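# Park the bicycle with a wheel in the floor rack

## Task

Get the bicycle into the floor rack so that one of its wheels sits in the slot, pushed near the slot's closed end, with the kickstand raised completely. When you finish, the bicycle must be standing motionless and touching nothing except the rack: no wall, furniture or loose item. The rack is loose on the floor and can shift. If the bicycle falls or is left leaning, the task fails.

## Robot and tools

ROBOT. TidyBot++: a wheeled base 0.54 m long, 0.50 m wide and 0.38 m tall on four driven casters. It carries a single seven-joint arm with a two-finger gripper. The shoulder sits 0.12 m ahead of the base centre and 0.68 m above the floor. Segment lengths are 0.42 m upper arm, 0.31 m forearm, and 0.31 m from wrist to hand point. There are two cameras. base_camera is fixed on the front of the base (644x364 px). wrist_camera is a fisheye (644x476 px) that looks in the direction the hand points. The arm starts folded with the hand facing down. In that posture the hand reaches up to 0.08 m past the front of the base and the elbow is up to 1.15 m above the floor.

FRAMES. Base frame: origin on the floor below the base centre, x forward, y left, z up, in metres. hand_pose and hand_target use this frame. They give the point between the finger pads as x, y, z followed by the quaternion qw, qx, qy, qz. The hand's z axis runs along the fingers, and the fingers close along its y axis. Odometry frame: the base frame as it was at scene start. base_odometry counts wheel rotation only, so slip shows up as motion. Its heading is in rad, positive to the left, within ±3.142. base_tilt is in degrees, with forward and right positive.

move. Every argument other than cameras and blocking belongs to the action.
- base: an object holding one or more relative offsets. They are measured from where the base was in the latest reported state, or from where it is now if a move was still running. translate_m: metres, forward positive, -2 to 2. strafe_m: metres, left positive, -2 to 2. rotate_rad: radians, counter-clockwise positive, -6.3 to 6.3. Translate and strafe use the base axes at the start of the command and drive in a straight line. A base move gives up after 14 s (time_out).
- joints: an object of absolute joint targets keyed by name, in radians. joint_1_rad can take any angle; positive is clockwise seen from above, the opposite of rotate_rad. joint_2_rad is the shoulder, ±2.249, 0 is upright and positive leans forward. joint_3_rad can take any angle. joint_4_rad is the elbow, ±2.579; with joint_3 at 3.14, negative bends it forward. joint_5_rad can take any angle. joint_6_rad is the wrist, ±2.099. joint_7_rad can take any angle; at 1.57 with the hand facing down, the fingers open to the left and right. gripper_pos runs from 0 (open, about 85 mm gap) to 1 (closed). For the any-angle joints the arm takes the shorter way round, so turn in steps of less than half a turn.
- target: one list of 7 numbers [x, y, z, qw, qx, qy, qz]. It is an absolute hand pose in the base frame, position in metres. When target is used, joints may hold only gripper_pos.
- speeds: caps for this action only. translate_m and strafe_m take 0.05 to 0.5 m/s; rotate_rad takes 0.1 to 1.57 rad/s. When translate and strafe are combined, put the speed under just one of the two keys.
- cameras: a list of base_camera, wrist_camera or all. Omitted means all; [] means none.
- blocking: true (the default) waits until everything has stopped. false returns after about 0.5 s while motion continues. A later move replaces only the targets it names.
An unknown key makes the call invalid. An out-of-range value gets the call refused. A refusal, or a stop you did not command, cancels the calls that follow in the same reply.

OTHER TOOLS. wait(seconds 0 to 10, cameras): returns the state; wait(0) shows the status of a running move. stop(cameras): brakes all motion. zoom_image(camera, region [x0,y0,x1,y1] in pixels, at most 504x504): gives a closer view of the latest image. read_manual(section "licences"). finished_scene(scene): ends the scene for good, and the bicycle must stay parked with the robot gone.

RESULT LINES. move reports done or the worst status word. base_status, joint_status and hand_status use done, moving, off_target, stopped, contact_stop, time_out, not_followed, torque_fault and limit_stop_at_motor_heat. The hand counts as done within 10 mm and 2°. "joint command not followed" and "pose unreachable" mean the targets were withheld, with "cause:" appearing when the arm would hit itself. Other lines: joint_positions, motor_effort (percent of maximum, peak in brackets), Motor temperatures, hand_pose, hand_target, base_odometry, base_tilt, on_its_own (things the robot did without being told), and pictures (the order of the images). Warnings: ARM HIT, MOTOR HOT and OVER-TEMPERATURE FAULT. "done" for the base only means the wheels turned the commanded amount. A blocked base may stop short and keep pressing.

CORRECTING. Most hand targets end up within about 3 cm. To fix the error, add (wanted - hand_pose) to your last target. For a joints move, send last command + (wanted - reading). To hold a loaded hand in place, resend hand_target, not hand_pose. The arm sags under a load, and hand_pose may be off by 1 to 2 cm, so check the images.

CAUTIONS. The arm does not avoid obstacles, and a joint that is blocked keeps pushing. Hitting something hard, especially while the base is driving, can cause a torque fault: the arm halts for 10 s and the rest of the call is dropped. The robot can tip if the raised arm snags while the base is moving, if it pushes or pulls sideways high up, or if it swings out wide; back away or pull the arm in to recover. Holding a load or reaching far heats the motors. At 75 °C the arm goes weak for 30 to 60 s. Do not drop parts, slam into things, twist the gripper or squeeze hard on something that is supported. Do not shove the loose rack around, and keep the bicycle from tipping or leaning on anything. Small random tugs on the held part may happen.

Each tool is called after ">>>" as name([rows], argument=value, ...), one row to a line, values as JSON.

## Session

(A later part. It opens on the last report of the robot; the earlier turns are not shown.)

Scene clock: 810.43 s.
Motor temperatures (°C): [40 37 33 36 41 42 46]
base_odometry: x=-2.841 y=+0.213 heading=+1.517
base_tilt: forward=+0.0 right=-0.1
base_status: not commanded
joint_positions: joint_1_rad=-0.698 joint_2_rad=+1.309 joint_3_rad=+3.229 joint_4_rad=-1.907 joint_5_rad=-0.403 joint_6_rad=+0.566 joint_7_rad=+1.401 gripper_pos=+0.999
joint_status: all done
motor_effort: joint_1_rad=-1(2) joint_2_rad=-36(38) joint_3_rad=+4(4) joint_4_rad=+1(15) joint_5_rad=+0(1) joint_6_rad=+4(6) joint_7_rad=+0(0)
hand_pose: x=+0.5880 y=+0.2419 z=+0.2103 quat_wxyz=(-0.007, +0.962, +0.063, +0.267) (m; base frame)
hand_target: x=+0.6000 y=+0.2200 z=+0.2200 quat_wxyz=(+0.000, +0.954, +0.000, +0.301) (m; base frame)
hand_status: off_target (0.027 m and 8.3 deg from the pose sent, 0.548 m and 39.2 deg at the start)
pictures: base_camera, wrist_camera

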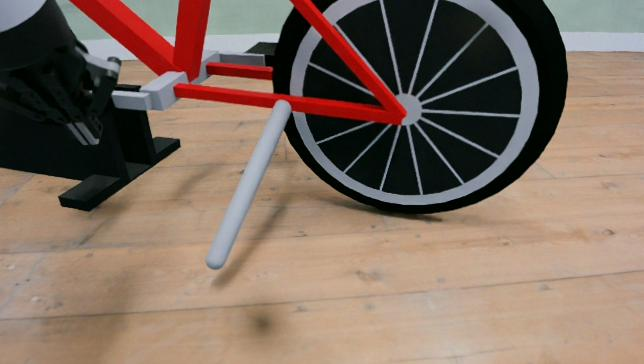

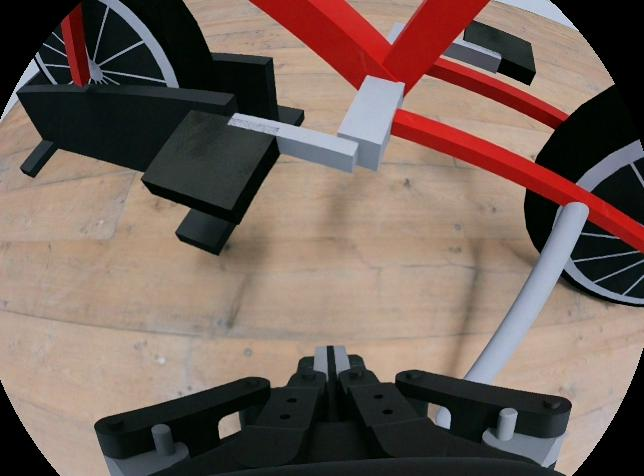

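>>> move(target=[0.63, 0.175, 0.12, 0, 0.954, 0, 0.301], cameras=["all"])

>>> move(target=[0.65, 0.165, 0.075, 0, 0.954, 0, 0.301], cameras=["all"])

Scene clock: 815.93 s.
Motor temperatures (°C): [40 37 33 36 41 42 46]
move: off_target
base_odometry: x=-2.841 y=+0.213 heading=+1.517
base_tilt: forward=-0.1 right=+0.0
base_status: not commanded
joint_positions: joint_1_rad=-0.535 joint_2_rad=+1.559 joint_3_rad=+3.220 joint_4_rad=-1.754 joint_5_rad=-0.403 joint_6_rad=+0.635 joint_7_rad=+1.401 gripper_pos=+0.999
joint_status: not commanded
motor_effort: joint_1_rad=-1(3) joint_2_rad=-35(38) joint_3_rad=+3(5) joint_4_rad=-2(2) joint_5_rad=+0(1) joint_6_rad=+5(6) joint_7_rad=+0(0)
hand_pose: x=+0.6015 y=+0.1497 z=+0.1074 quat_wxyz=(+0.029, +0.966, +0.000, +0.258) (m; base frame)
hand_target: x=+0.6300 y=+0.1750 z=+0.1200 quat_wxyz=(+0.000, +0.954, +0.000, +0.301) (m; base frame)
hand_status: off_target (0.040 m and 6.1 deg from the pose sent, 0.120 m and 8.3 deg at the start)
pictures: base_camera, wrist_camera

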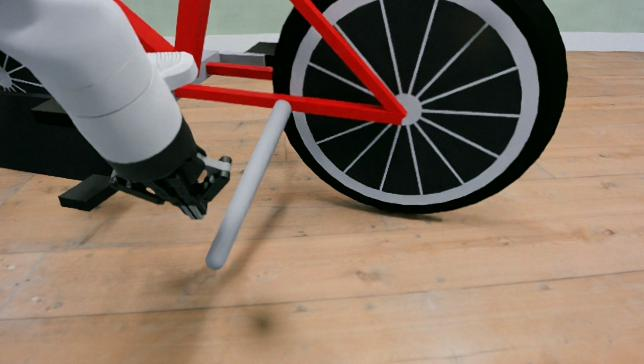

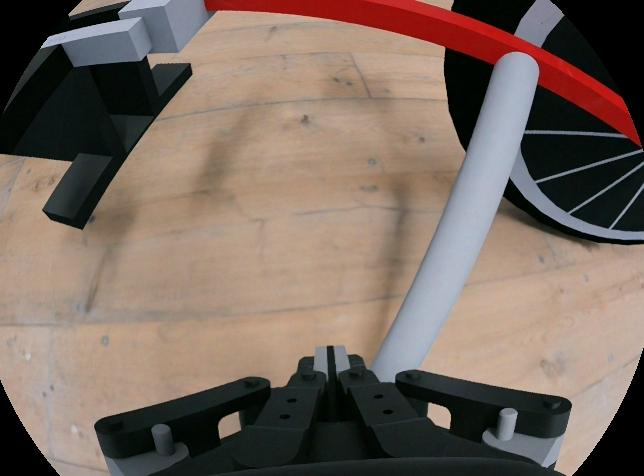

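Scene clock: 817.03 s.
Motor temperatures (°C): [40 37 33 36 41 42 46]
move: off_target
base_odometry: x=-2.841 y=+0.213 heading=+1.517
base_tilt: forward=-0.1 right=+0.0
base_status: not commanded
joint_positions: joint_1_rad=-0.495 joint_2_rad=+1.654 joint_3_rad=+3.220 joint_4_rad=-1.601 joint_5_rad=-0.403 joint_6_rad=+0.635 joint_7_rad=+1.401 gripper_pos=+0.999
joint_status: not commanded
motor_effort: joint_1_rad=+0(2) joint_2_rad=-36(37) joint_3_rad=+4(5) joint_4_rad=-1(2) joint_5_rad=+0(1) joint_6_rad=+6(6) joint_7_rad=+0(0)
hand_pose: x=+0.6359 y=+0.1476 z=+0.0727 quat_wxyz=(+0.019, +0.959, -0.018, +0.281) (m; base frame)
hand_target: x=+0.6500 y=+0.1650 z=+0.0750 quat_wxyz=(+0.000, +0.954, +0.000, +0.301) (m; base frame)
hand_status: off_target (0.023 m and 3.8 deg from the pose sent, 0.060 m and 6.1 deg at the start)
pictures: base_camera, wrist_camera

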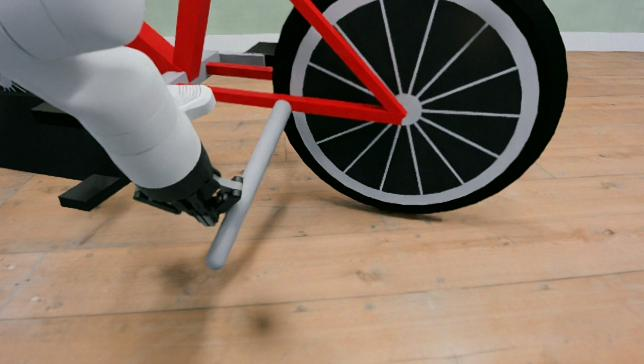

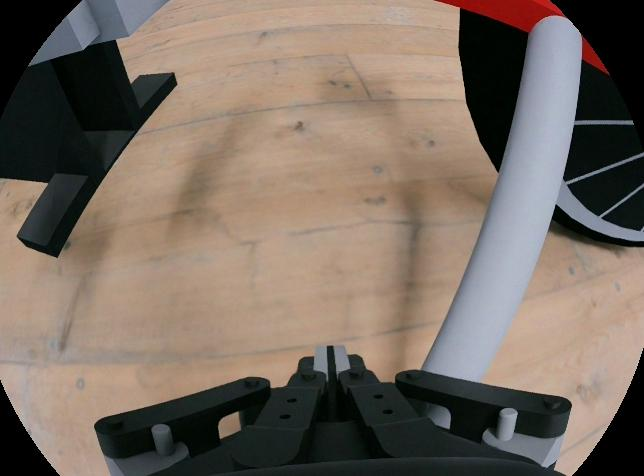

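>>> move(target=[0.65, 0.125, 0.075, 0, 0.954, 0, 0.301], cameras=["all"])

>>> move(target=[0.65, 0.085, 0.075, 0, 0.954, 0, 0.301], cameras=["all"])

Scene clock: 824.03 s.
Motor temperatures (°C): [40 37 33 36 41 42 46]
move: off_target
base_odometry: x=-2.841 y=+0.213 heading=+1.517
base_tilt: forward=-0.1 right=+0.0
base_status: not commanded
joint_positions: joint_1_rad=-0.418 joint_2_rad=+1.650 joint_3_rad=+3.180 joint_4_rad=-1.612 joint_5_rad=-0.324 joint_6_rad=+0.657 joint_7_rad=+1.401 gripper_pos=+0.999
joint_status: not commanded
motor_effort: joint_1_rad=+5(6) joint_2_rad=-31(36) joint_3_rad=+8(9) joint_4_rad=+2(4) joint_5_rad=-2(2) joint_6_rad=+5(6) joint_7_rad=+0(0)
hand_pose: x=+0.6371 y=+0.1418 z=+0.0721 quat_wxyz=(-0.001, +0.961, -0.024, +0.276) (m; base frame)
hand_target: x=+0.6500 y=+0.1250 z=+0.0750 quat_wxyz=(+0.000, +0.954, +0.000, +0.301) (m; base frame)
hand_status: off_target (0.021 m and 4.1 deg from the pose sent, 0.027 m and 3.8 deg at the start)
pictures: base_camera, wrist_camera

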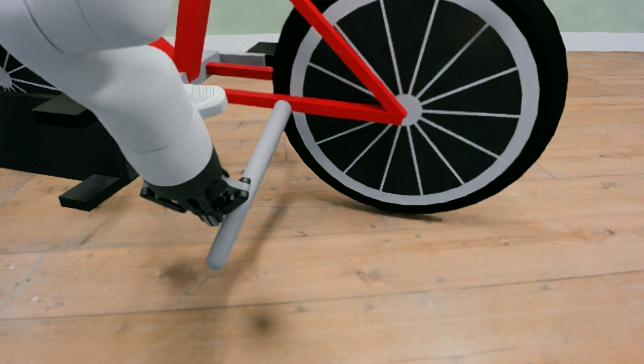

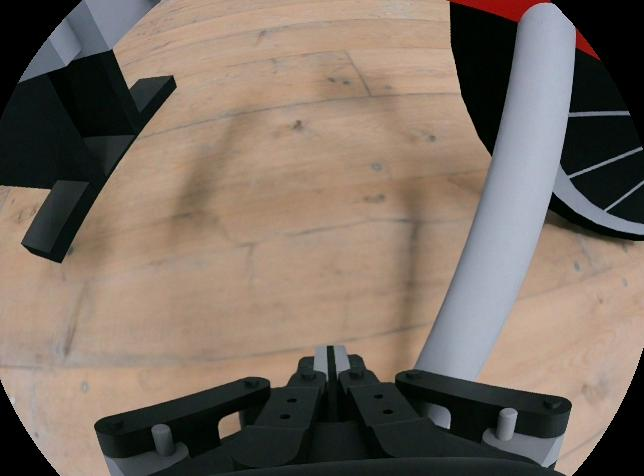

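Scene clock: 825.00 s.
Motor temperatures (°C): [40 37 33 36 41 42 46]
move: off_target
base_odometry: x=-2.841 y=+0.213 heading=+1.517
base_tilt: forward=-0.1 right=+0.0
base_status: not commanded
joint_positions: joint_1_rad=-0.334 joint_2_rad=+1.650 joint_3_rad=+3.132 joint_4_rad=-1.634 joint_5_rad=-0.213 joint_6_rad=+0.701 joint_7_rad=+1.401 gripper_pos=+0.999
joint_status: not commanded
motor_effort: joint_1_rad=+11(11) joint_2_rad=-28(31) joint_3_rad=+12(13) joint_4_rad=+1(3) joint_5_rad=-4(5) joint_6_rad=+5(6) joint_7_rad=+0(1)
hand_pose: x=+0.6363 y=+0.1420 z=+0.0738 quat_wxyz=(-0.030, +0.961, -0.020, +0.275) (m; base frame)
hand_target: x=+0.6500 y=+0.0850 z=+0.0750 quat_wxyz=(+0.000, +0.954, +0.000, +0.301) (m; base frame)
hand_status: off_target (0.059 m and 5.2 deg from the pose sent, 0.058 m and 4.1 deg at the start)
pictures: base_camera, wrist_camera

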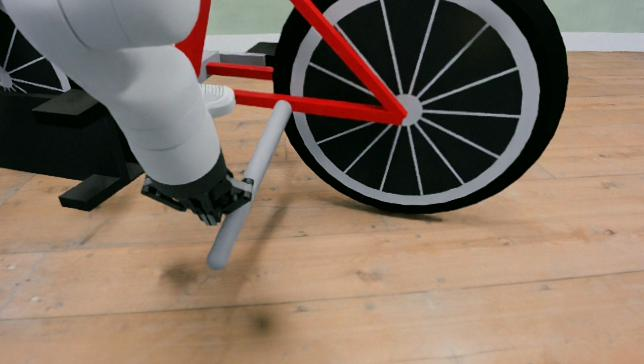

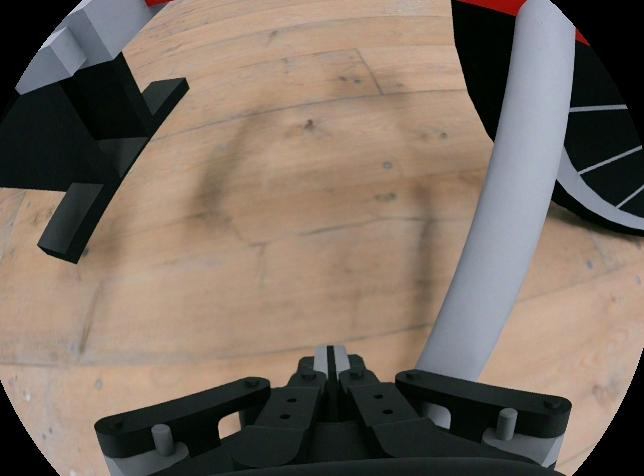

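>>> move(target=[0.65, 0.035, 0.075, 0, 0.954, 0, 0.301], cameras=["all"])

>>> move(target=[0.65, -0.01, 0.075, 0, 0.954, 0, 0.301], cameras=["all"])

Scene clock: 831.40 s.
Motor temperatures (°C): [40 37 33 36 41 42 46]
move: off_target
base_odometry: x=-2.841 y=+0.213 heading=+1.517
base_tilt: forward=+0.0 right=+0.0
base_status: not commanded
joint_positions: joint_1_rad=-0.148 joint_2_rad=+1.672 joint_3_rad=+3.110 joint_4_rad=-1.672 joint_5_rad=-0.091 joint_6_rad=+0.723 joint_7_rad=+1.439 gripper_pos=+0.999
joint_status: not commanded
motor_effort: joint_1_rad=+6(15) joint_2_rad=-35(37) joint_3_rad=+7(17) joint_4_rad=+1(6) joint_5_rad=-3(8) joint_6_rad=+6(8) joint_7_rad=+0(1)
hand_pose: x=+0.6228 y=+0.0759 z=+0.0616 quat_wxyz=(-0.030, +0.966, -0.038, +0.255) (m; base frame)
hand_target: x=+0.6500 y=+0.0350 z=+0.0750 quat_wxyz=(+0.000, +0.954, +0.000, +0.301) (m; base frame)
hand_status: off_target (0.051 m and 7.8 deg from the pose sent, 0.108 m and 5.2 deg at the start)
pictures: base_camera, wrist_camera

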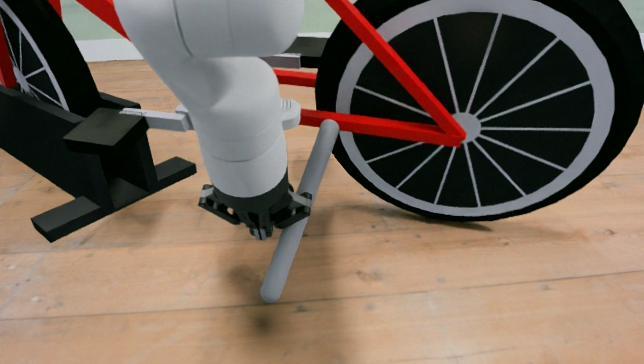

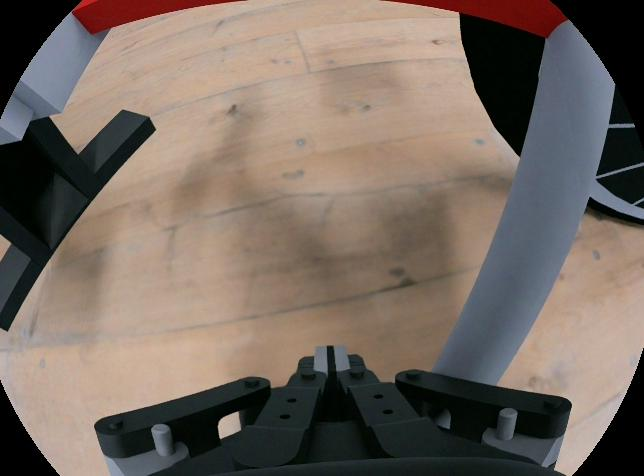

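Scene clock: 832.53 s.
Motor temperatures (°C): [40 37 33 36 41 42 46]
move: off_target
base_odometry: x=-2.841 y=+0.213 heading=+1.517
base_tilt: forward=-0.1 right=+0.1
base_status: not commanded
joint_positions: joint_1_rad=-0.056 joint_2_rad=+1.672 joint_3_rad=+3.088 joint_4_rad=-1.696 joint_5_rad=+0.011 joint_6_rad=+0.732 joint_7_rad=+1.474 gripper_pos=+0.999
joint_status: not commanded
motor_effort: joint_1_rad=+11(13) joint_2_rad=-33(36) joint_3_rad=+13(15) joint_4_rad=+5(6) joint_5_rad=-6(7) joint_6_rad=+7(7) joint_7_rad=+0(0)
hand_pose: x=+0.6154 y=+0.0617 z=+0.0623 quat_wxyz=(-0.047, +0.967, -0.024, +0.247) (m; base frame)
hand_target: x=+0.6501 y=-0.0100 z=+0.0751 quat_wxyz=(+0.000, +0.954, +0.000, +0.301) (m; base frame)
hand_status: off_target (0.081 m and 8.7 deg from the pose sent, 0.091 m and 7.8 deg at the start)
pictures: base_camera, wrist_camera

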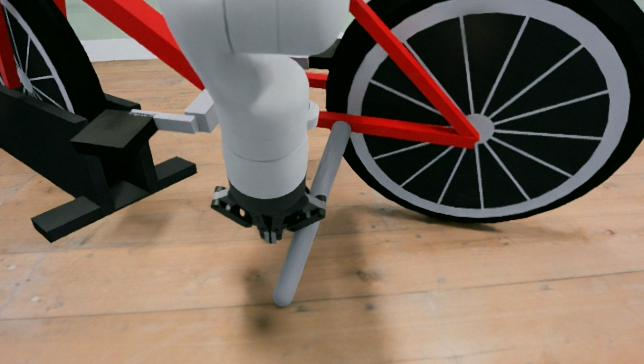

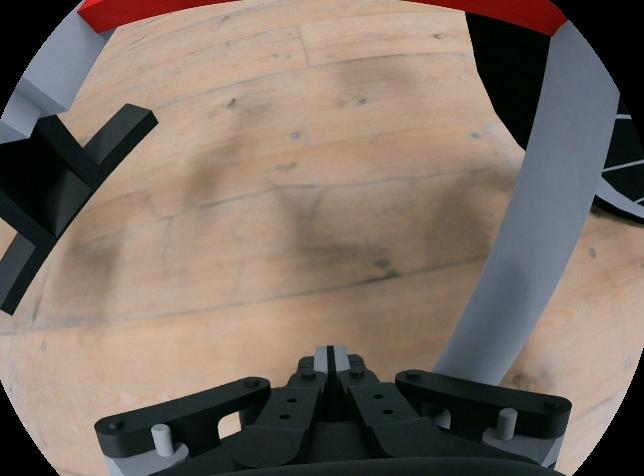

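>>> move(target=[0.62, 0.10, 0.08, 0, 0.954, 0, 0.301], cameras=["all"])

>>> move(target=[0.50, 0.10, 0.15, 0, 0.954, 0, 0.301], cameras=["all"])

>>> move(base={"translate_m": -0.5}, cameras=["all"])

Scene clock: 862.13 s.
Motor temperatures (°C): [40 37 33 36 41 42 46]
move: off_target
base_odometry: x=-2.841 y=+0.213 heading=+1.517
base_tilt: forward=+0.0 right=+0.0
base_status: not commanded
joint_positions: joint_1_rad=-0.317 joint_2_rad=+1.673 joint_3_rad=+3.161 joint_4_rad=-1.703 joint_5_rad=-0.141 joint_6_rad=+0.775 joint_7_rad=+1.474 gripper_pos=+0.999
joint_status: not commanded
motor_effort: joint_1_rad=-1(12) joint_2_rad=-34(36) joint_3_rad=+2(13) joint_4_rad=-2(7) joint_5_rad=+0(6) joint_6_rad=+6(7) joint_7_rad=+0(0)
hand_pose: x=+0.6102 y=+0.1190 z=+0.0671 quat_wxyz=(-0.013, +0.962, +0.048, +0.270) (m; base frame)
hand_target: x=+0.6200 y=+0.1000 z=+0.0800 quat_wxyz=(+0.000, +0.954, +0.000, +0.301) (m; base frame)
hand_status: off_target (0.025 m and 6.7 deg from the pose sent, 0.042 m and 8.7 deg at the start)
pictures: base_camera, wrist_camera

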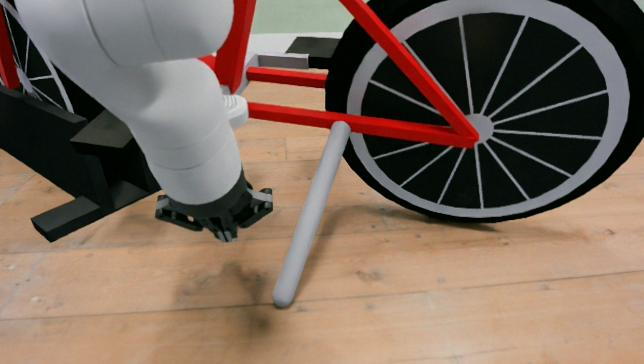

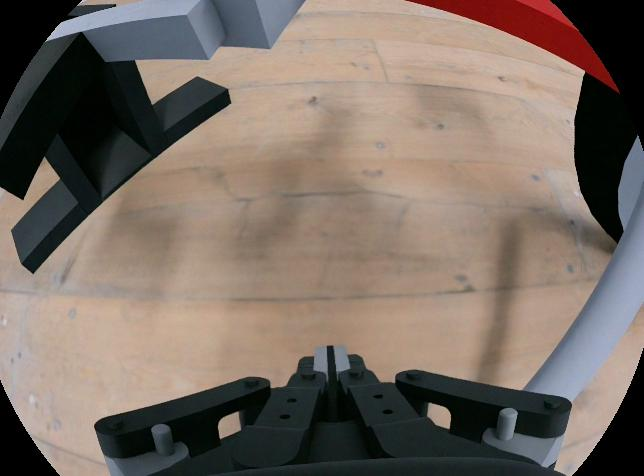

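Scene clock: 864.03 s.
Motor temperatures (°C): [40 37 33 36 41 42 46]
move: off_target
base_odometry: x=-2.841 y=+0.213 heading=+1.517
base_tilt: forward=-0.1 right=+0.0
base_status: not commanded
joint_positions: joint_1_rad=-0.447 joint_2_rad=+1.667 joint_3_rad=+3.161 joint_4_rad=-2.140 joint_5_rad=-0.195 joint_6_rad=+1.154 joint_7_rad=+1.352 gripper_pos=+0.999
joint_status: not commanded
motor_effort: joint_1_rad=-1(1) joint_2_rad=-28(34) joint_3_rad=+2(3) joint_4_rad=-8(9) joint_5_rad=-1(1) joint_6_rad=+4(6) joint_7_rad=+0(0)
hand_pose: x=+0.4772 y=+0.1011 z=+0.1235 quat_wxyz=(+0.002, +0.965, +0.054, +0.256) (m; base frame)
hand_target: x=+0.5000 y=+0.1000 z=+0.1500 quat_wxyz=(+0.000, +0.954, +0.000, +0.301) (m; base frame)
hand_status: off_target (0.035 m and 8.1 deg from the pose sent, 0.139 m and 6.7 deg at the start)
pictures: base_camera, wrist_camera

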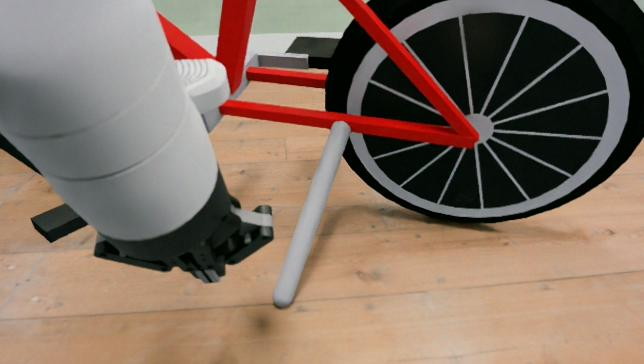

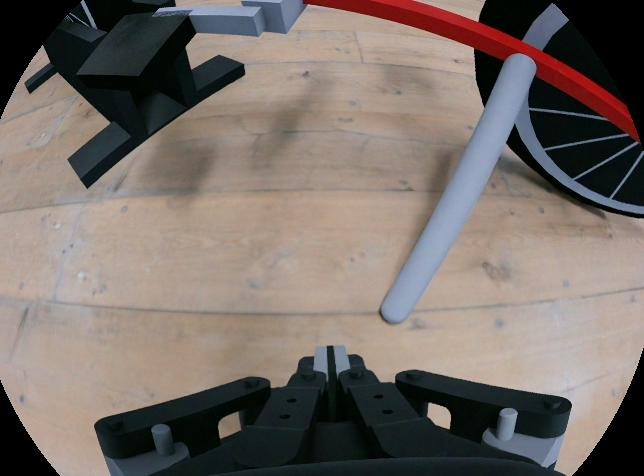

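Scene clock: 866.40 s.
Motor temperatures (°C): [40 37 33 36 41 42 46]
move: done
base_odometry: x=-2.868 y=-0.286 heading=+1.517
base_tilt: forward=+0.0 right=+0.0
base_status: done
joint_positions: joint_1_rad=-0.452 joint_2_rad=+1.660 joint_3_rad=+3.160 joint_4_rad=-2.148 joint_5_rad=-0.197 joint_6_rad=+1.161 joint_7_rad=+1.351 gripper_pos=+0.999
joint_status: not commanded
motor_effort: joint_1_rad=-1(2) joint_2_rad=-28(29) joint_3_rad=+2(3) joint_4_rad=-8(10) joint_5_rad=-1(1) joint_6_rad=+4(6) joint_7_rad=+0(0)
hand_pose: x=+0.4781 y=+0.1031 z=+0.1275 quat_wxyz=(+0.001, +0.964, +0.055, +0.259) (m; base frame)
hand_target: x=+0.5000 y=+0.1000 z=+0.1500 quat_wxyz=(+0.000, +0.954, +0.000, +0.301) (m; base frame)
hand_status: not commanded
pictures: base_camera, wrist_camera

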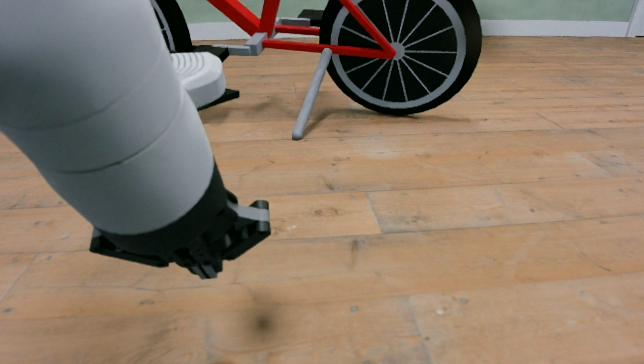

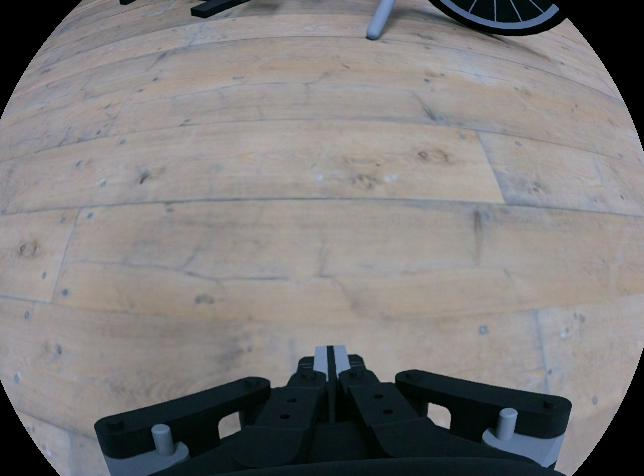

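>>> move(joints={"joint_1_rad": 0, "joint_2_rad": -0.35, "joint_3_rad": 3.14, "joint_4_rad": -2.55, "joint_5_rad": 0, "joint_6_rad": 0.1, "joint_7_rad": 1.57}, base={"rotate_rad": 0.4}, cameras=["all"])

Scene clock: 878.37 s.
Motor temperatures (°C): [40 37 33 36 41 42 46]
move: done
base_odometry: x=-2.868 y=-0.286 heading=+1.917
base_tilt: forward=-0.1 right=+0.0
base_status: done
joint_positions: joint_1_rad=-0.013 joint_2_rad=-0.331 joint_3_rad=+3.149 joint_4_rad=-2.521 joint_5_rad=-0.074 joint_6_rad=+0.172 joint_7_rad=+1.491 gripper_pos=+0.999
joint_status: all done
motor_effort: joint_1_rad=-1(4) joint_2_rad=-5(33) joint_3_rad=+2(5) joint_4_rad=+17(18) joint_5_rad=+0(2) joint_6_rad=+8(9) joint_7_rad=+0(1)
hand_pose: x=+0.5189 y=-0.0006 z=+0.7625 quat_wxyz=(-0.038, +0.844, -0.066, +0.531) (m; base frame)
hand_target: x=+0.4976 y=+0.0019 z=+0.7349 quat_wxyz=(+0.000, +0.867, +0.000, +0.498) (m; base frame)
hand_status: not commanded
pictures: base_camera, wrist_camera

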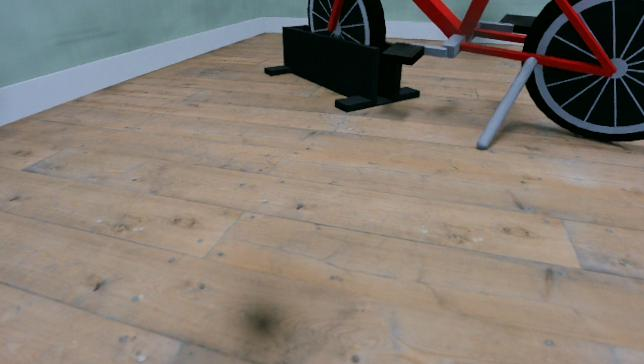

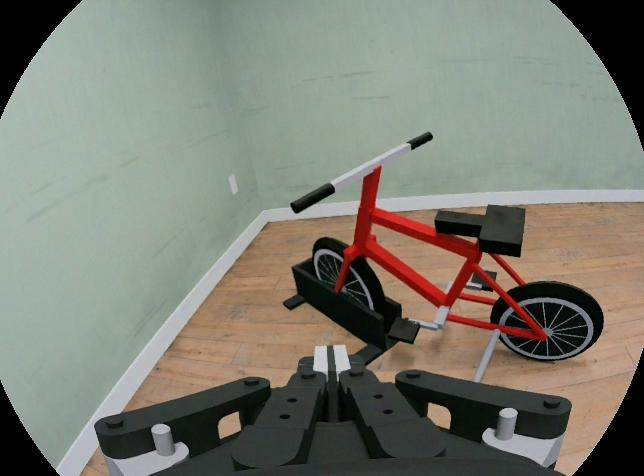

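>>> zoom_image(camera="wrist_camera", region=[260, 130, 620, 400])

Scaled by 1.400.

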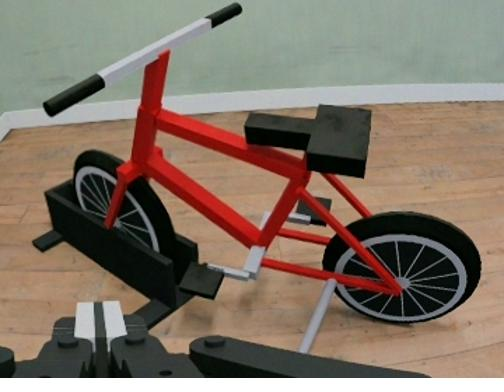

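>>> move(base={"translate_m": 0.50, "strafe_m": 0.08, "rotate_rad": -0.573}, joints={"joint_1_rad": 0, "joint_2_rad": -0.35, "joint_3_rad": 3.14, "joint_4_rad": -2.55, "joint_5_rad": 0, "joint_6_rad": -0.6, "joint_7_rad": 1.57}, cameras=["all"])

Scene clock: 911.43 s.
Motor temperatures (°C): [40 37 33 36 41 41 46]
move: done
base_odometry: x=-3.113 y=+0.157 heading=+1.344
base_tilt: forward=-0.1 right=+0.0
base_status: done
joint_positions: joint_1_rad=-0.009 joint_2_rad=-0.339 joint_3_rad=+3.149 joint_4_rad=-2.534 joint_5_rad=-0.070 joint_6_rad=-0.530 joint_7_rad=+1.492 gripper_pos=+0.999
joint_status: all done
motor_effort: joint_1_rad=-1(2) joint_2_rad=-2(7) joint_3_rad=+2(3) joint_4_rad=+15(17) joint_5_rad=+0(1) joint_6_rad=+5(9) joint_7_rad=+0(1)
hand_pose: x=+0.3605 y=+0.0131 z=+0.6107 quat_wxyz=(-0.033, +0.976, -0.064, +0.206) (m; base frame)
hand_target: x=+0.3331 y=+0.0016 z=+0.5987 quat_wxyz=(+0.000, +0.985, +0.000, +0.170) (m; base frame)
hand_status: not commanded
pictures: base_camera, wrist_camera

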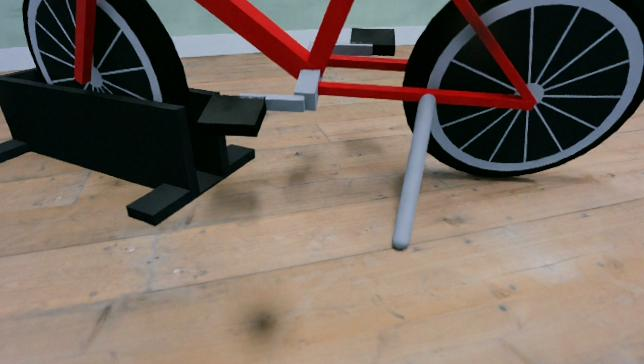

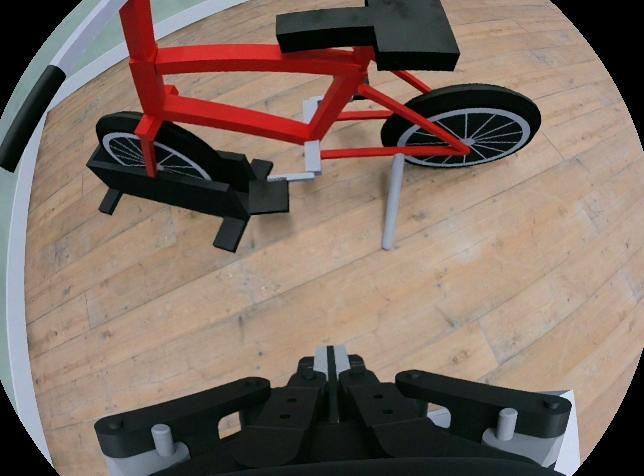

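>>> zoom_image(camera="wrist_camera", region=[240, 0, 500, 180])

Scaled by 1.938.

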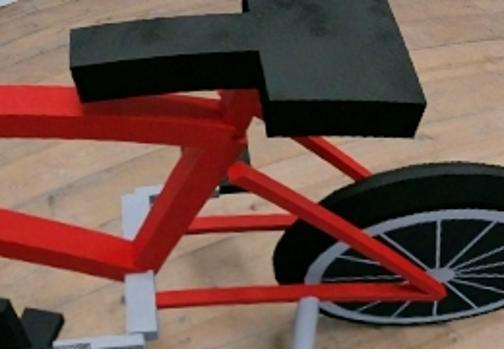

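>>> move(target=[0.62, 0.0, 0.80, 0.0555, 0.7049, 0.7049, 0.0555], cameras=["all"])

>>> move(joints={"gripper_pos": 0}, cameras=["wrist_camera"])

Scene clock: 964.80 s.
Motor temperatures (°C): [40 36 33 36 41 41 46]
move: off_target
base_odometry: x=-3.113 y=+0.157 heading=+1.344
base_tilt: forward=+0.0 right=+0.0
base_status: not commanded
joint_positions: joint_1_rad=+0.125 joint_2_rad=+0.333 joint_3_rad=+2.946 joint_4_rad=-1.161 joint_5_rad=+0.009 joint_6_rad=-1.431 joint_7_rad=+3.003 gripper_pos=+0.999
joint_status: not commanded
motor_effort: joint_1_rad=-1(1) joint_2_rad=-28(28) joint_3_rad=+0(3) joint_4_rad=+15(17) joint_5_rad=+0(1) joint_6_rad=+2(5) joint_7_rad=+0(0)
hand_pose: x=+0.6335 y=+0.0223 z=+0.8028 quat_wxyz=(+0.049, +0.732, +0.672, +0.103) (m; base frame)
hand_target: x=+0.6200 y=+0.0000 z=+0.8000 quat_wxyz=(+0.056, +0.705, +0.705, +0.056) (m; base frame)
hand_status: off_target (0.026 m and 7.3 deg from the pose sent, 0.321 m and 98.5 deg at the start)
pictures: base_camera, wrist_camera

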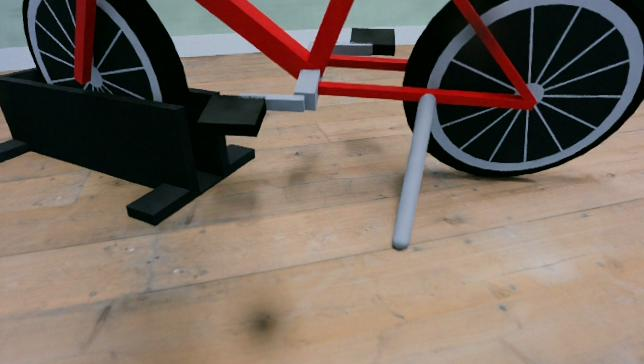

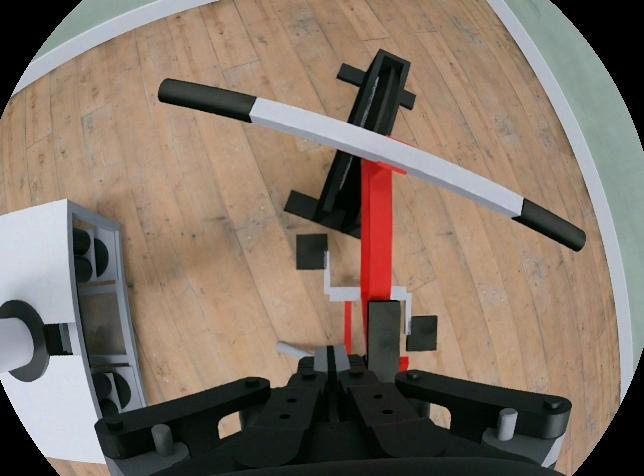

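Scene clock: 965.90 s.
Motor temperatures (°C): [40 36 33 36 41 41 46]
move: done
base_odometry: x=-3.113 y=+0.157 heading=+1.344
base_tilt: forward=+0.0 right=+0.0
base_status: not commanded
joint_positions: joint_1_rad=+0.125 joint_2_rad=+0.333 joint_3_rad=+2.945 joint_4_rad=-1.161 joint_5_rad=+0.009 joint_6_rad=-1.432 joint_7_rad=+3.005 gripper_pos=+0.000
joint_status: all done
motor_effort: joint_1_rad=-1(1) joint_2_rad=-28(28) joint_3_rad=+1(1) joint_4_rad=+16(17) joint_5_rad=+0(1) joint_6_rad=+2(3) joint_7_rad=+0(0)
hand_pose: x=+0.6332 y=+0.0222 z=+0.8028 quat_wxyz=(+0.049, +0.731, +0.673, +0.102) (m; base frame)
hand_target: x=+0.6200 y=+0.0000 z=+0.8000 quat_wxyz=(+0.056, +0.705, +0.705, +0.056) (m; base frame)
hand_status: not commanded
pictures: wrist_camera

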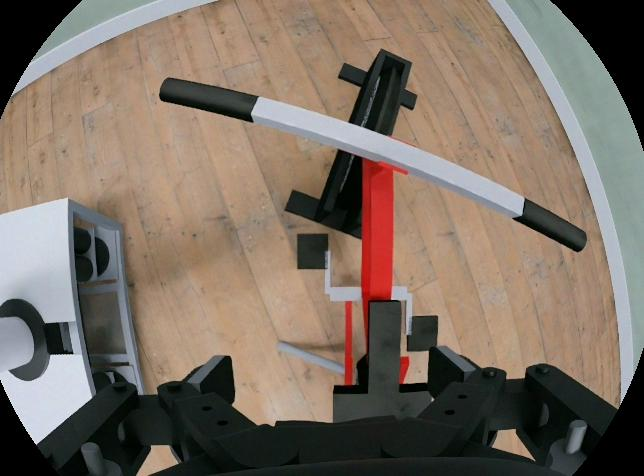

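>>> move(target=[0.665, -0.04, 0.72, 0.0555, 0.7049, 0.7049, 0.0555], cameras=["wrist_camera"])

Scene clock: 973.60 s.
Motor temperatures (°C): [40 36 33 36 41 41 46]
move: off_target
base_odometry: x=-3.113 y=+0.157 heading=+1.344
base_tilt: forward=+0.0 right=+0.0
base_status: not commanded
joint_positions: joint_1_rad=+0.227 joint_2_rad=+0.480 joint_3_rad=+2.903 joint_4_rad=-1.187 joint_5_rad=+0.047 joint_6_rad=-1.376 joint_7_rad=+3.055 gripper_pos=+0.000
joint_status: not commanded
motor_effort: joint_1_rad=-1(3) joint_2_rad=-32(36) joint_3_rad=-1(3) joint_4_rad=+15(17) joint_5_rad=+0(1) joint_6_rad=+2(3) joint_7_rad=+0(0)
hand_pose: x=+0.6537 y=-0.0248 z=+0.7212 quat_wxyz=(+0.015, +0.740, +0.669, +0.062) (m; base frame)
hand_target: x=+0.6650 y=-0.0400 z=+0.7200 quat_wxyz=(+0.056, +0.705, +0.705, +0.056) (m; base frame)
hand_status: off_target (0.019 m and 7.4 deg from the pose sent, 0.108 m and 7.2 deg at the start)
pictures: wrist_camera

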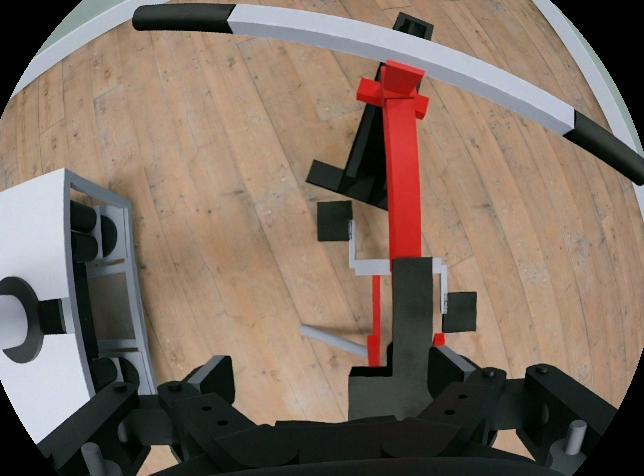

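>>> move(base={"translate_m": 0.15}, cameras=["wrist_camera"])

>>> move(target=[0.62, -0.03, 0.64, 0.0555, 0.7049, 0.7049, 0.0555], cameras=["all"])

Scene clock: 994.17 s.
Motor temperatures (°C): [40 37 33 36 41 41 46]
move: done
base_odometry: x=-3.079 y=+0.303 heading=+1.344
base_tilt: forward=+0.0 right=+0.1
base_status: done
joint_positions: joint_1_rad=+0.227 joint_2_rad=+0.482 joint_3_rad=+2.902 joint_4_rad=-1.187 joint_5_rad=+0.048 joint_6_rad=-1.376 joint_7_rad=+3.055 gripper_pos=+0.000
joint_status: not commanded
motor_effort: joint_1_rad=-1(2) joint_2_rad=-32(35) joint_3_rad=-1(2) joint_4_rad=+16(16) joint_5_rad=-1(1) joint_6_rad=+1(2) joint_7_rad=+0(0)
hand_pose: x=+0.6538 y=-0.0248 z=+0.7202 quat_wxyz=(+0.014, +0.740, +0.670, +0.061) (m; base frame)
hand_target: x=+0.6650 y=-0.0400 z=+0.7200 quat_wxyz=(+0.056, +0.705, +0.705, +0.056) (m; base frame)
hand_status: not commanded
pictures: wrist_camera

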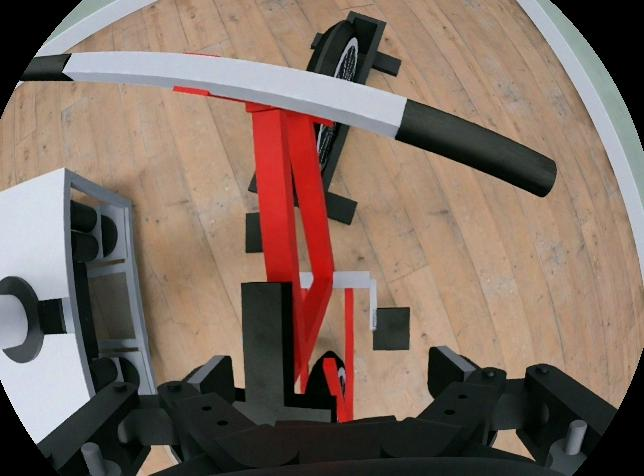

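Scene clock: 995.93 s.
Motor temperatures (°C): [40 37 33 36 41 41 46]
move: off_target
base_odometry: x=-3.079 y=+0.303 heading=+1.344
base_tilt: forward=-0.1 right=+0.0
base_status: not commanded
joint_positions: joint_1_rad=+0.262 joint_2_rad=+0.448 joint_3_rad=+2.859 joint_4_rad=-1.534 joint_5_rad=+0.068 joint_6_rad=-1.101 joint_7_rad=+3.055 gripper_pos=+0.000
joint_status: not commanded
motor_effort: joint_1_rad=+0(1) joint_2_rad=-29(32) joint_3_rad=-1(2) joint_4_rad=+13(16) joint_5_rad=-1(1) joint_6_rad=+1(2) joint_7_rad=+0(0)
hand_pose: x=+0.6057 y=-0.0142 z=+0.6325 quat_wxyz=(+0.004, +0.730, +0.681, +0.048) (m; base frame)
hand_target: x=+0.6200 y=-0.0300 z=+0.6400 quat_wxyz=(+0.056, +0.705, +0.705, +0.056) (m; base frame)
hand_status: off_target (0.023 m and 7.2 deg from the pose sent, 0.087 m and 7.5 deg at the start)
pictures: base_camera, wrist_camera

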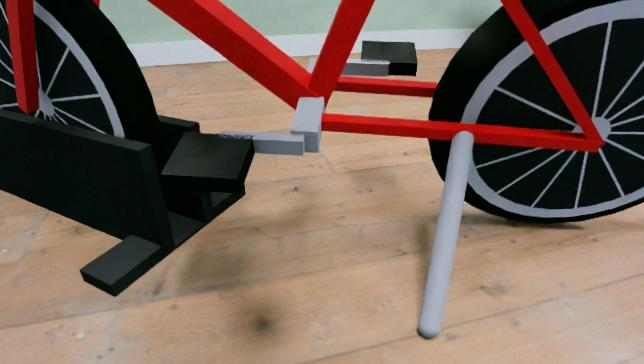

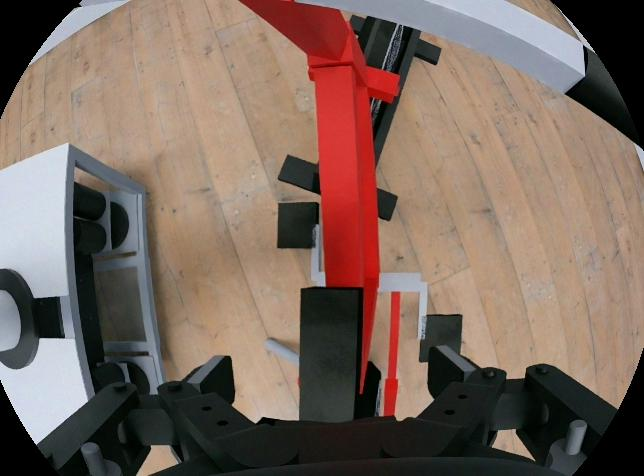

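>>> move(target=[0.628, -0.04, 0.57, 0.0555, 0.7049, 0.7049, 0.0555], cameras=["wrist_camera"])

>>> move(target=[0.633, -0.045, 0.513, 0.0555, 0.7049, 0.7049, 0.0555], cameras=["wrist_camera"])

Scene clock: 1001.67 s.
Motor temperatures (°C): [40 37 33 36 41 41 46]
move: off_target
base_odometry: x=-3.079 y=+0.303 heading=+1.344
base_tilt: forward=-0.1 right=+0.1
base_status: not commanded
joint_positions: joint_1_rad=+0.318 joint_2_rad=+0.530 joint_3_rad=+2.799 joint_4_rad=-1.628 joint_5_rad=+0.160 joint_6_rad=-0.922 joint_7_rad=+3.055 gripper_pos=+0.000
joint_status: not commanded
motor_effort: joint_1_rad=-1(2) joint_2_rad=-30(33) joint_3_rad=-1(3) joint_4_rad=+13(14) joint_5_rad=+0(1) joint_6_rad=+0(2) joint_7_rad=+0(0)
hand_pose: x=+0.6131 y=-0.0290 z=+0.5724 quat_wxyz=(+0.018, +0.714, +0.698, +0.048) (m; base frame)
hand_target: x=+0.6280 y=-0.0400 z=+0.5700 quat_wxyz=(+0.056, +0.705, +0.705, +0.056) (m; base frame)
hand_status: off_target (0.019 m and 4.6 deg from the pose sent, 0.071 m and 7.2 deg at the start)
pictures: wrist_camera

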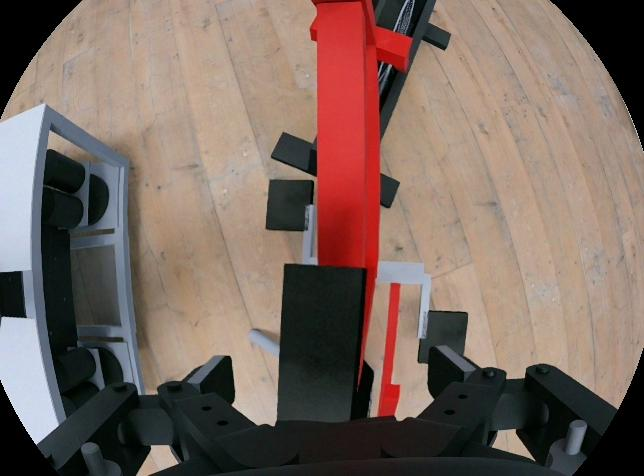

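Scene clock: 1002.90 s.
Motor temperatures (°C): [40 37 33 36 41 41 46]
move: off_target
base_odometry: x=-3.079 y=+0.303 heading=+1.344
base_tilt: forward=+0.0 right=+0.0
base_status: not commanded
joint_positions: joint_1_rad=+0.339 joint_2_rad=+0.630 joint_3_rad=+2.774 joint_4_rad=-1.681 joint_5_rad=+0.260 joint_6_rad=-0.787 joint_7_rad=+3.026 gripper_pos=+0.000
joint_status: not commanded
motor_effort: joint_1_rad=-1(1) joint_2_rad=-32(35) joint_3_rad=-2(4) joint_4_rad=+11(13) joint_5_rad=+0(0) joint_6_rad=+2(2) joint_7_rad=+0(0)
hand_pose: x=+0.6185 y=-0.0381 z=+0.5148 quat_wxyz=(+0.024, +0.701, +0.711, +0.042) (m; base frame)
hand_target: x=+0.6330 y=-0.0450 z=+0.5130 quat_wxyz=(+0.056, +0.705, +0.705, +0.056) (m; base frame)
hand_status: off_target (0.016 m and 4.1 deg from the pose sent, 0.065 m and 4.6 deg at the start)
pictures: wrist_camera

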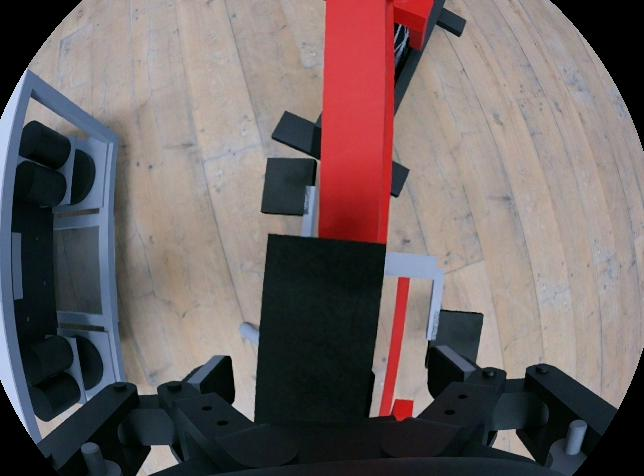

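>>> move(joints={"gripper_pos": 0.62}, cameras=["wrist_camera"])

Scene clock: 1007.80 s.
Motor temperatures (°C): [40 37 33 36 41 41 46]
move: off_target
base_odometry: x=-3.079 y=+0.303 heading=+1.344
base_tilt: forward=-0.1 right=+0.0
base_status: not commanded
joint_positions: joint_1_rad=+0.346 joint_2_rad=+0.623 joint_3_rad=+2.770 joint_4_rad=-1.692 joint_5_rad=+0.261 joint_6_rad=-0.759 joint_7_rad=+2.992 gripper_pos=+0.526
joint_status: gripper_pos off_target (ended at +0.526, target +0.620)
motor_effort: joint_1_rad=-2(3) joint_2_rad=-27(32) joint_3_rad=-2(3) joint_4_rad=+11(16) joint_5_rad=+5(5) joint_6_rad=+0(7) joint_7_rad=+4(5)
hand_pose: x=+0.6224 y=-0.0388 z=+0.5165 quat_wxyz=(+0.031, +0.713, +0.698, +0.052) (m; base frame)
hand_target: x=+0.6330 y=-0.0450 z=+0.5130 quat_wxyz=(+0.056, +0.705, +0.705, +0.056) (m; base frame)
hand_status: not commanded
pictures: wrist_camera

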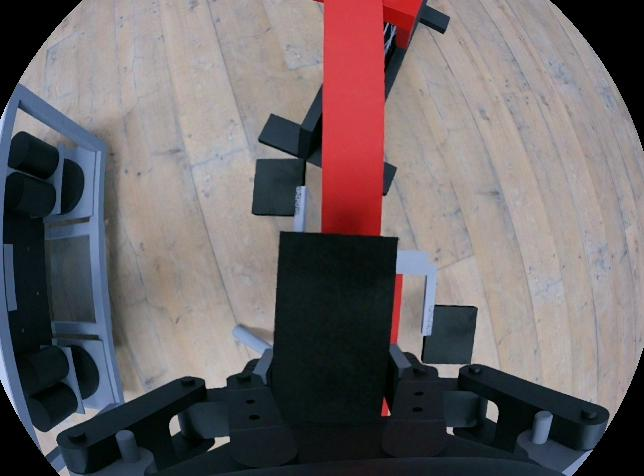

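>>> move(target=[0.673, -0.045, 0.517, 0.028, 0.7066, 0.7066, 0.028], cameras=["wrist_camera"])

>>> move(target=[0.713, -0.045, 0.52, 0.0, 0.7071, 0.7071, 0.0], cameras=["all"])

Scene clock: 1014.30 s.
Motor temperatures (°C): [40 37 33 36 41 41 46]
move: off_target
base_odometry: x=-3.079 y=+0.303 heading=+1.344
base_tilt: forward=+0.0 right=-0.1
base_status: not commanded
joint_positions: joint_1_rad=+0.307 joint_2_rad=+0.693 joint_3_rad=+2.792 joint_4_rad=-1.495 joint_5_rad=+0.261 joint_6_rad=-0.872 joint_7_rad=+2.992 gripper_pos=+0.562
joint_status: not commanded
on_its_own: gripper_pos moved +0.036 toward your old target +0.620
motor_effort: joint_1_rad=-3(4) joint_2_rad=-31(32) joint_3_rad=-3(4) joint_4_rad=+15(16) joint_5_rad=+4(5) joint_6_rad=+5(6) joint_7_rad=+4(6)
hand_pose: x=+0.6747 y=-0.0457 z=+0.5299 quat_wxyz=(+0.039, +0.720, +0.691, +0.052) (m; base frame)
hand_target: x=+0.6730 y=-0.0450 z=+0.5170 quat_wxyz=(+0.028, +0.707, +0.707, +0.028) (m; base frame)
hand_status: off_target (0.013 m and 3.8 deg from the pose sent, 0.051 m and 3.0 deg at the start)
pictures: wrist_camera

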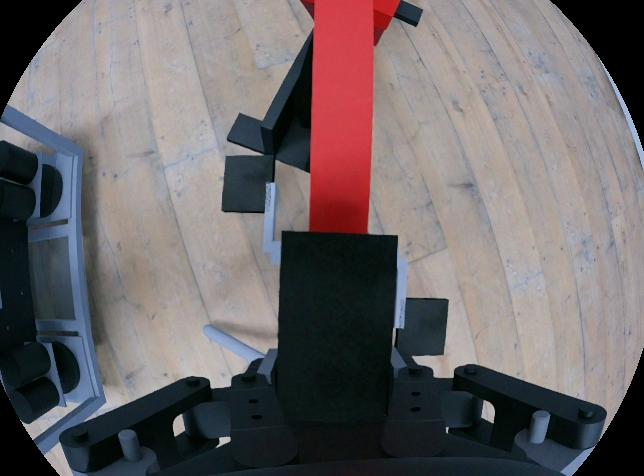

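Scene clock: 1015.67 s.
Motor temperatures (°C): [40 37 33 36 41 41 46]
move: off_target
base_odometry: x=-3.079 y=+0.303 heading=+1.344
base_tilt: forward=+0.0 right=+0.0
base_status: not commanded
joint_positions: joint_1_rad=+0.232 joint_2_rad=+0.816 joint_3_rad=+2.839 joint_4_rad=-1.208 joint_5_rad=+0.261 joint_6_rad=-1.103 joint_7_rad=+3.002 gripper_pos=+0.569
joint_status: not commanded
motor_effort: joint_1_rad=-2(4) joint_2_rad=-36(36) joint_3_rad=-2(4) joint_4_rad=+17(18) joint_5_rad=+1(4) joint_6_rad=+5(6) joint_7_rad=+0(4)
hand_pose: x=+0.7166 y=-0.0514 z=+0.5343 quat_wxyz=(+0.023, +0.725, +0.688, +0.013) (m; base frame)
hand_target: x=+0.7130 y=-0.0450 z=+0.5200 quat_wxyz=(+0.000, +0.707, +0.707, +0.000) (m; base frame)
hand_status: off_target (0.016 m and 4.3 deg from the pose sent, 0.040 m and 7.7 deg at the start)
pictures: base_camera, wrist_camera

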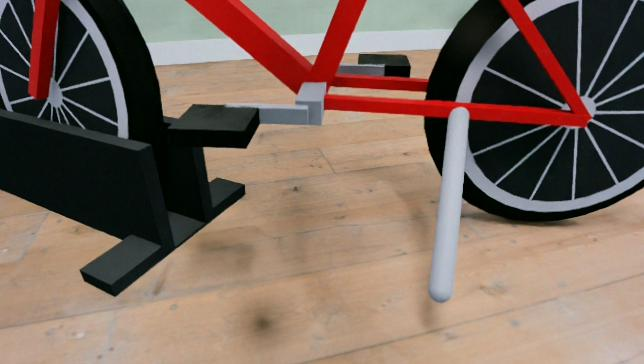

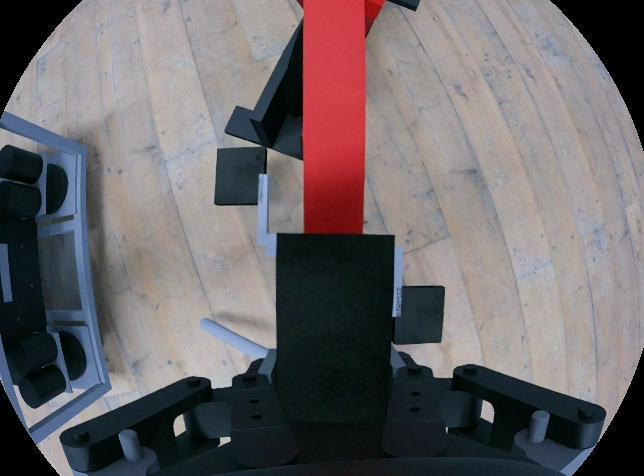

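>>> move(base={"translate_m": 0.02, "strafe_m": 0.07}, speeds={"strafe_m": 0.08}, cameras=["all"])

Scene clock: 1021.23 s.
Motor temperatures (°C): [40 37 33 36 41 41 46]
move: done
base_odometry: x=-3.143 y=+0.338 heading=+1.344
base_tilt: forward=+0.0 right=+0.0
base_status: done
joint_positions: joint_1_rad=+0.242 joint_2_rad=+0.819 joint_3_rad=+2.888 joint_4_rad=-1.188 joint_5_rad=+0.243 joint_6_rad=-1.119 joint_7_rad=+3.018 gripper_pos=+0.573
joint_status: not commanded
motor_effort: joint_1_rad=-7(13) joint_2_rad=-36(37) joint_3_rad=-6(10) joint_4_rad=+13(16) joint_5_rad=+0(9) joint_6_rad=+5(7) joint_7_rad=+7(12)
hand_pose: x=+0.7158 y=-0.0796 z=+0.5345 quat_wxyz=(+0.027, +0.738, +0.674, +0.002) (m; base frame)
hand_target: x=+0.7130 y=-0.0450 z=+0.5200 quat_wxyz=(+0.000, +0.707, +0.707, +0.000) (m; base frame)
hand_status: not commanded
pictures: base_camera, wrist_camera

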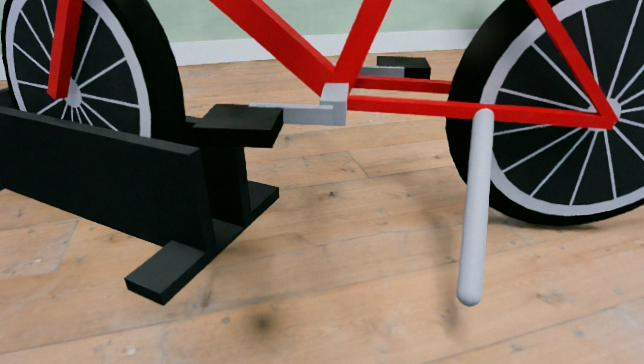

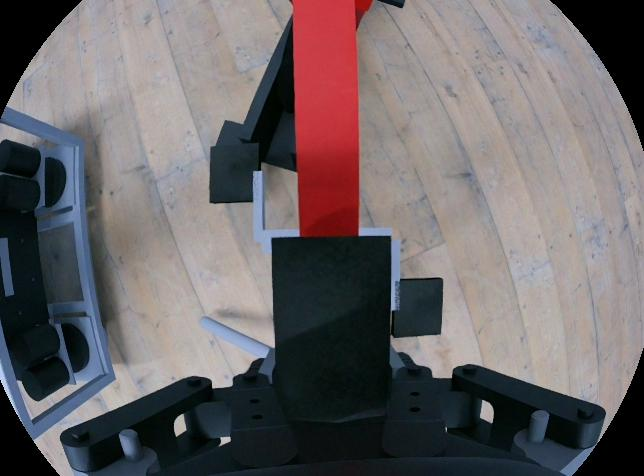

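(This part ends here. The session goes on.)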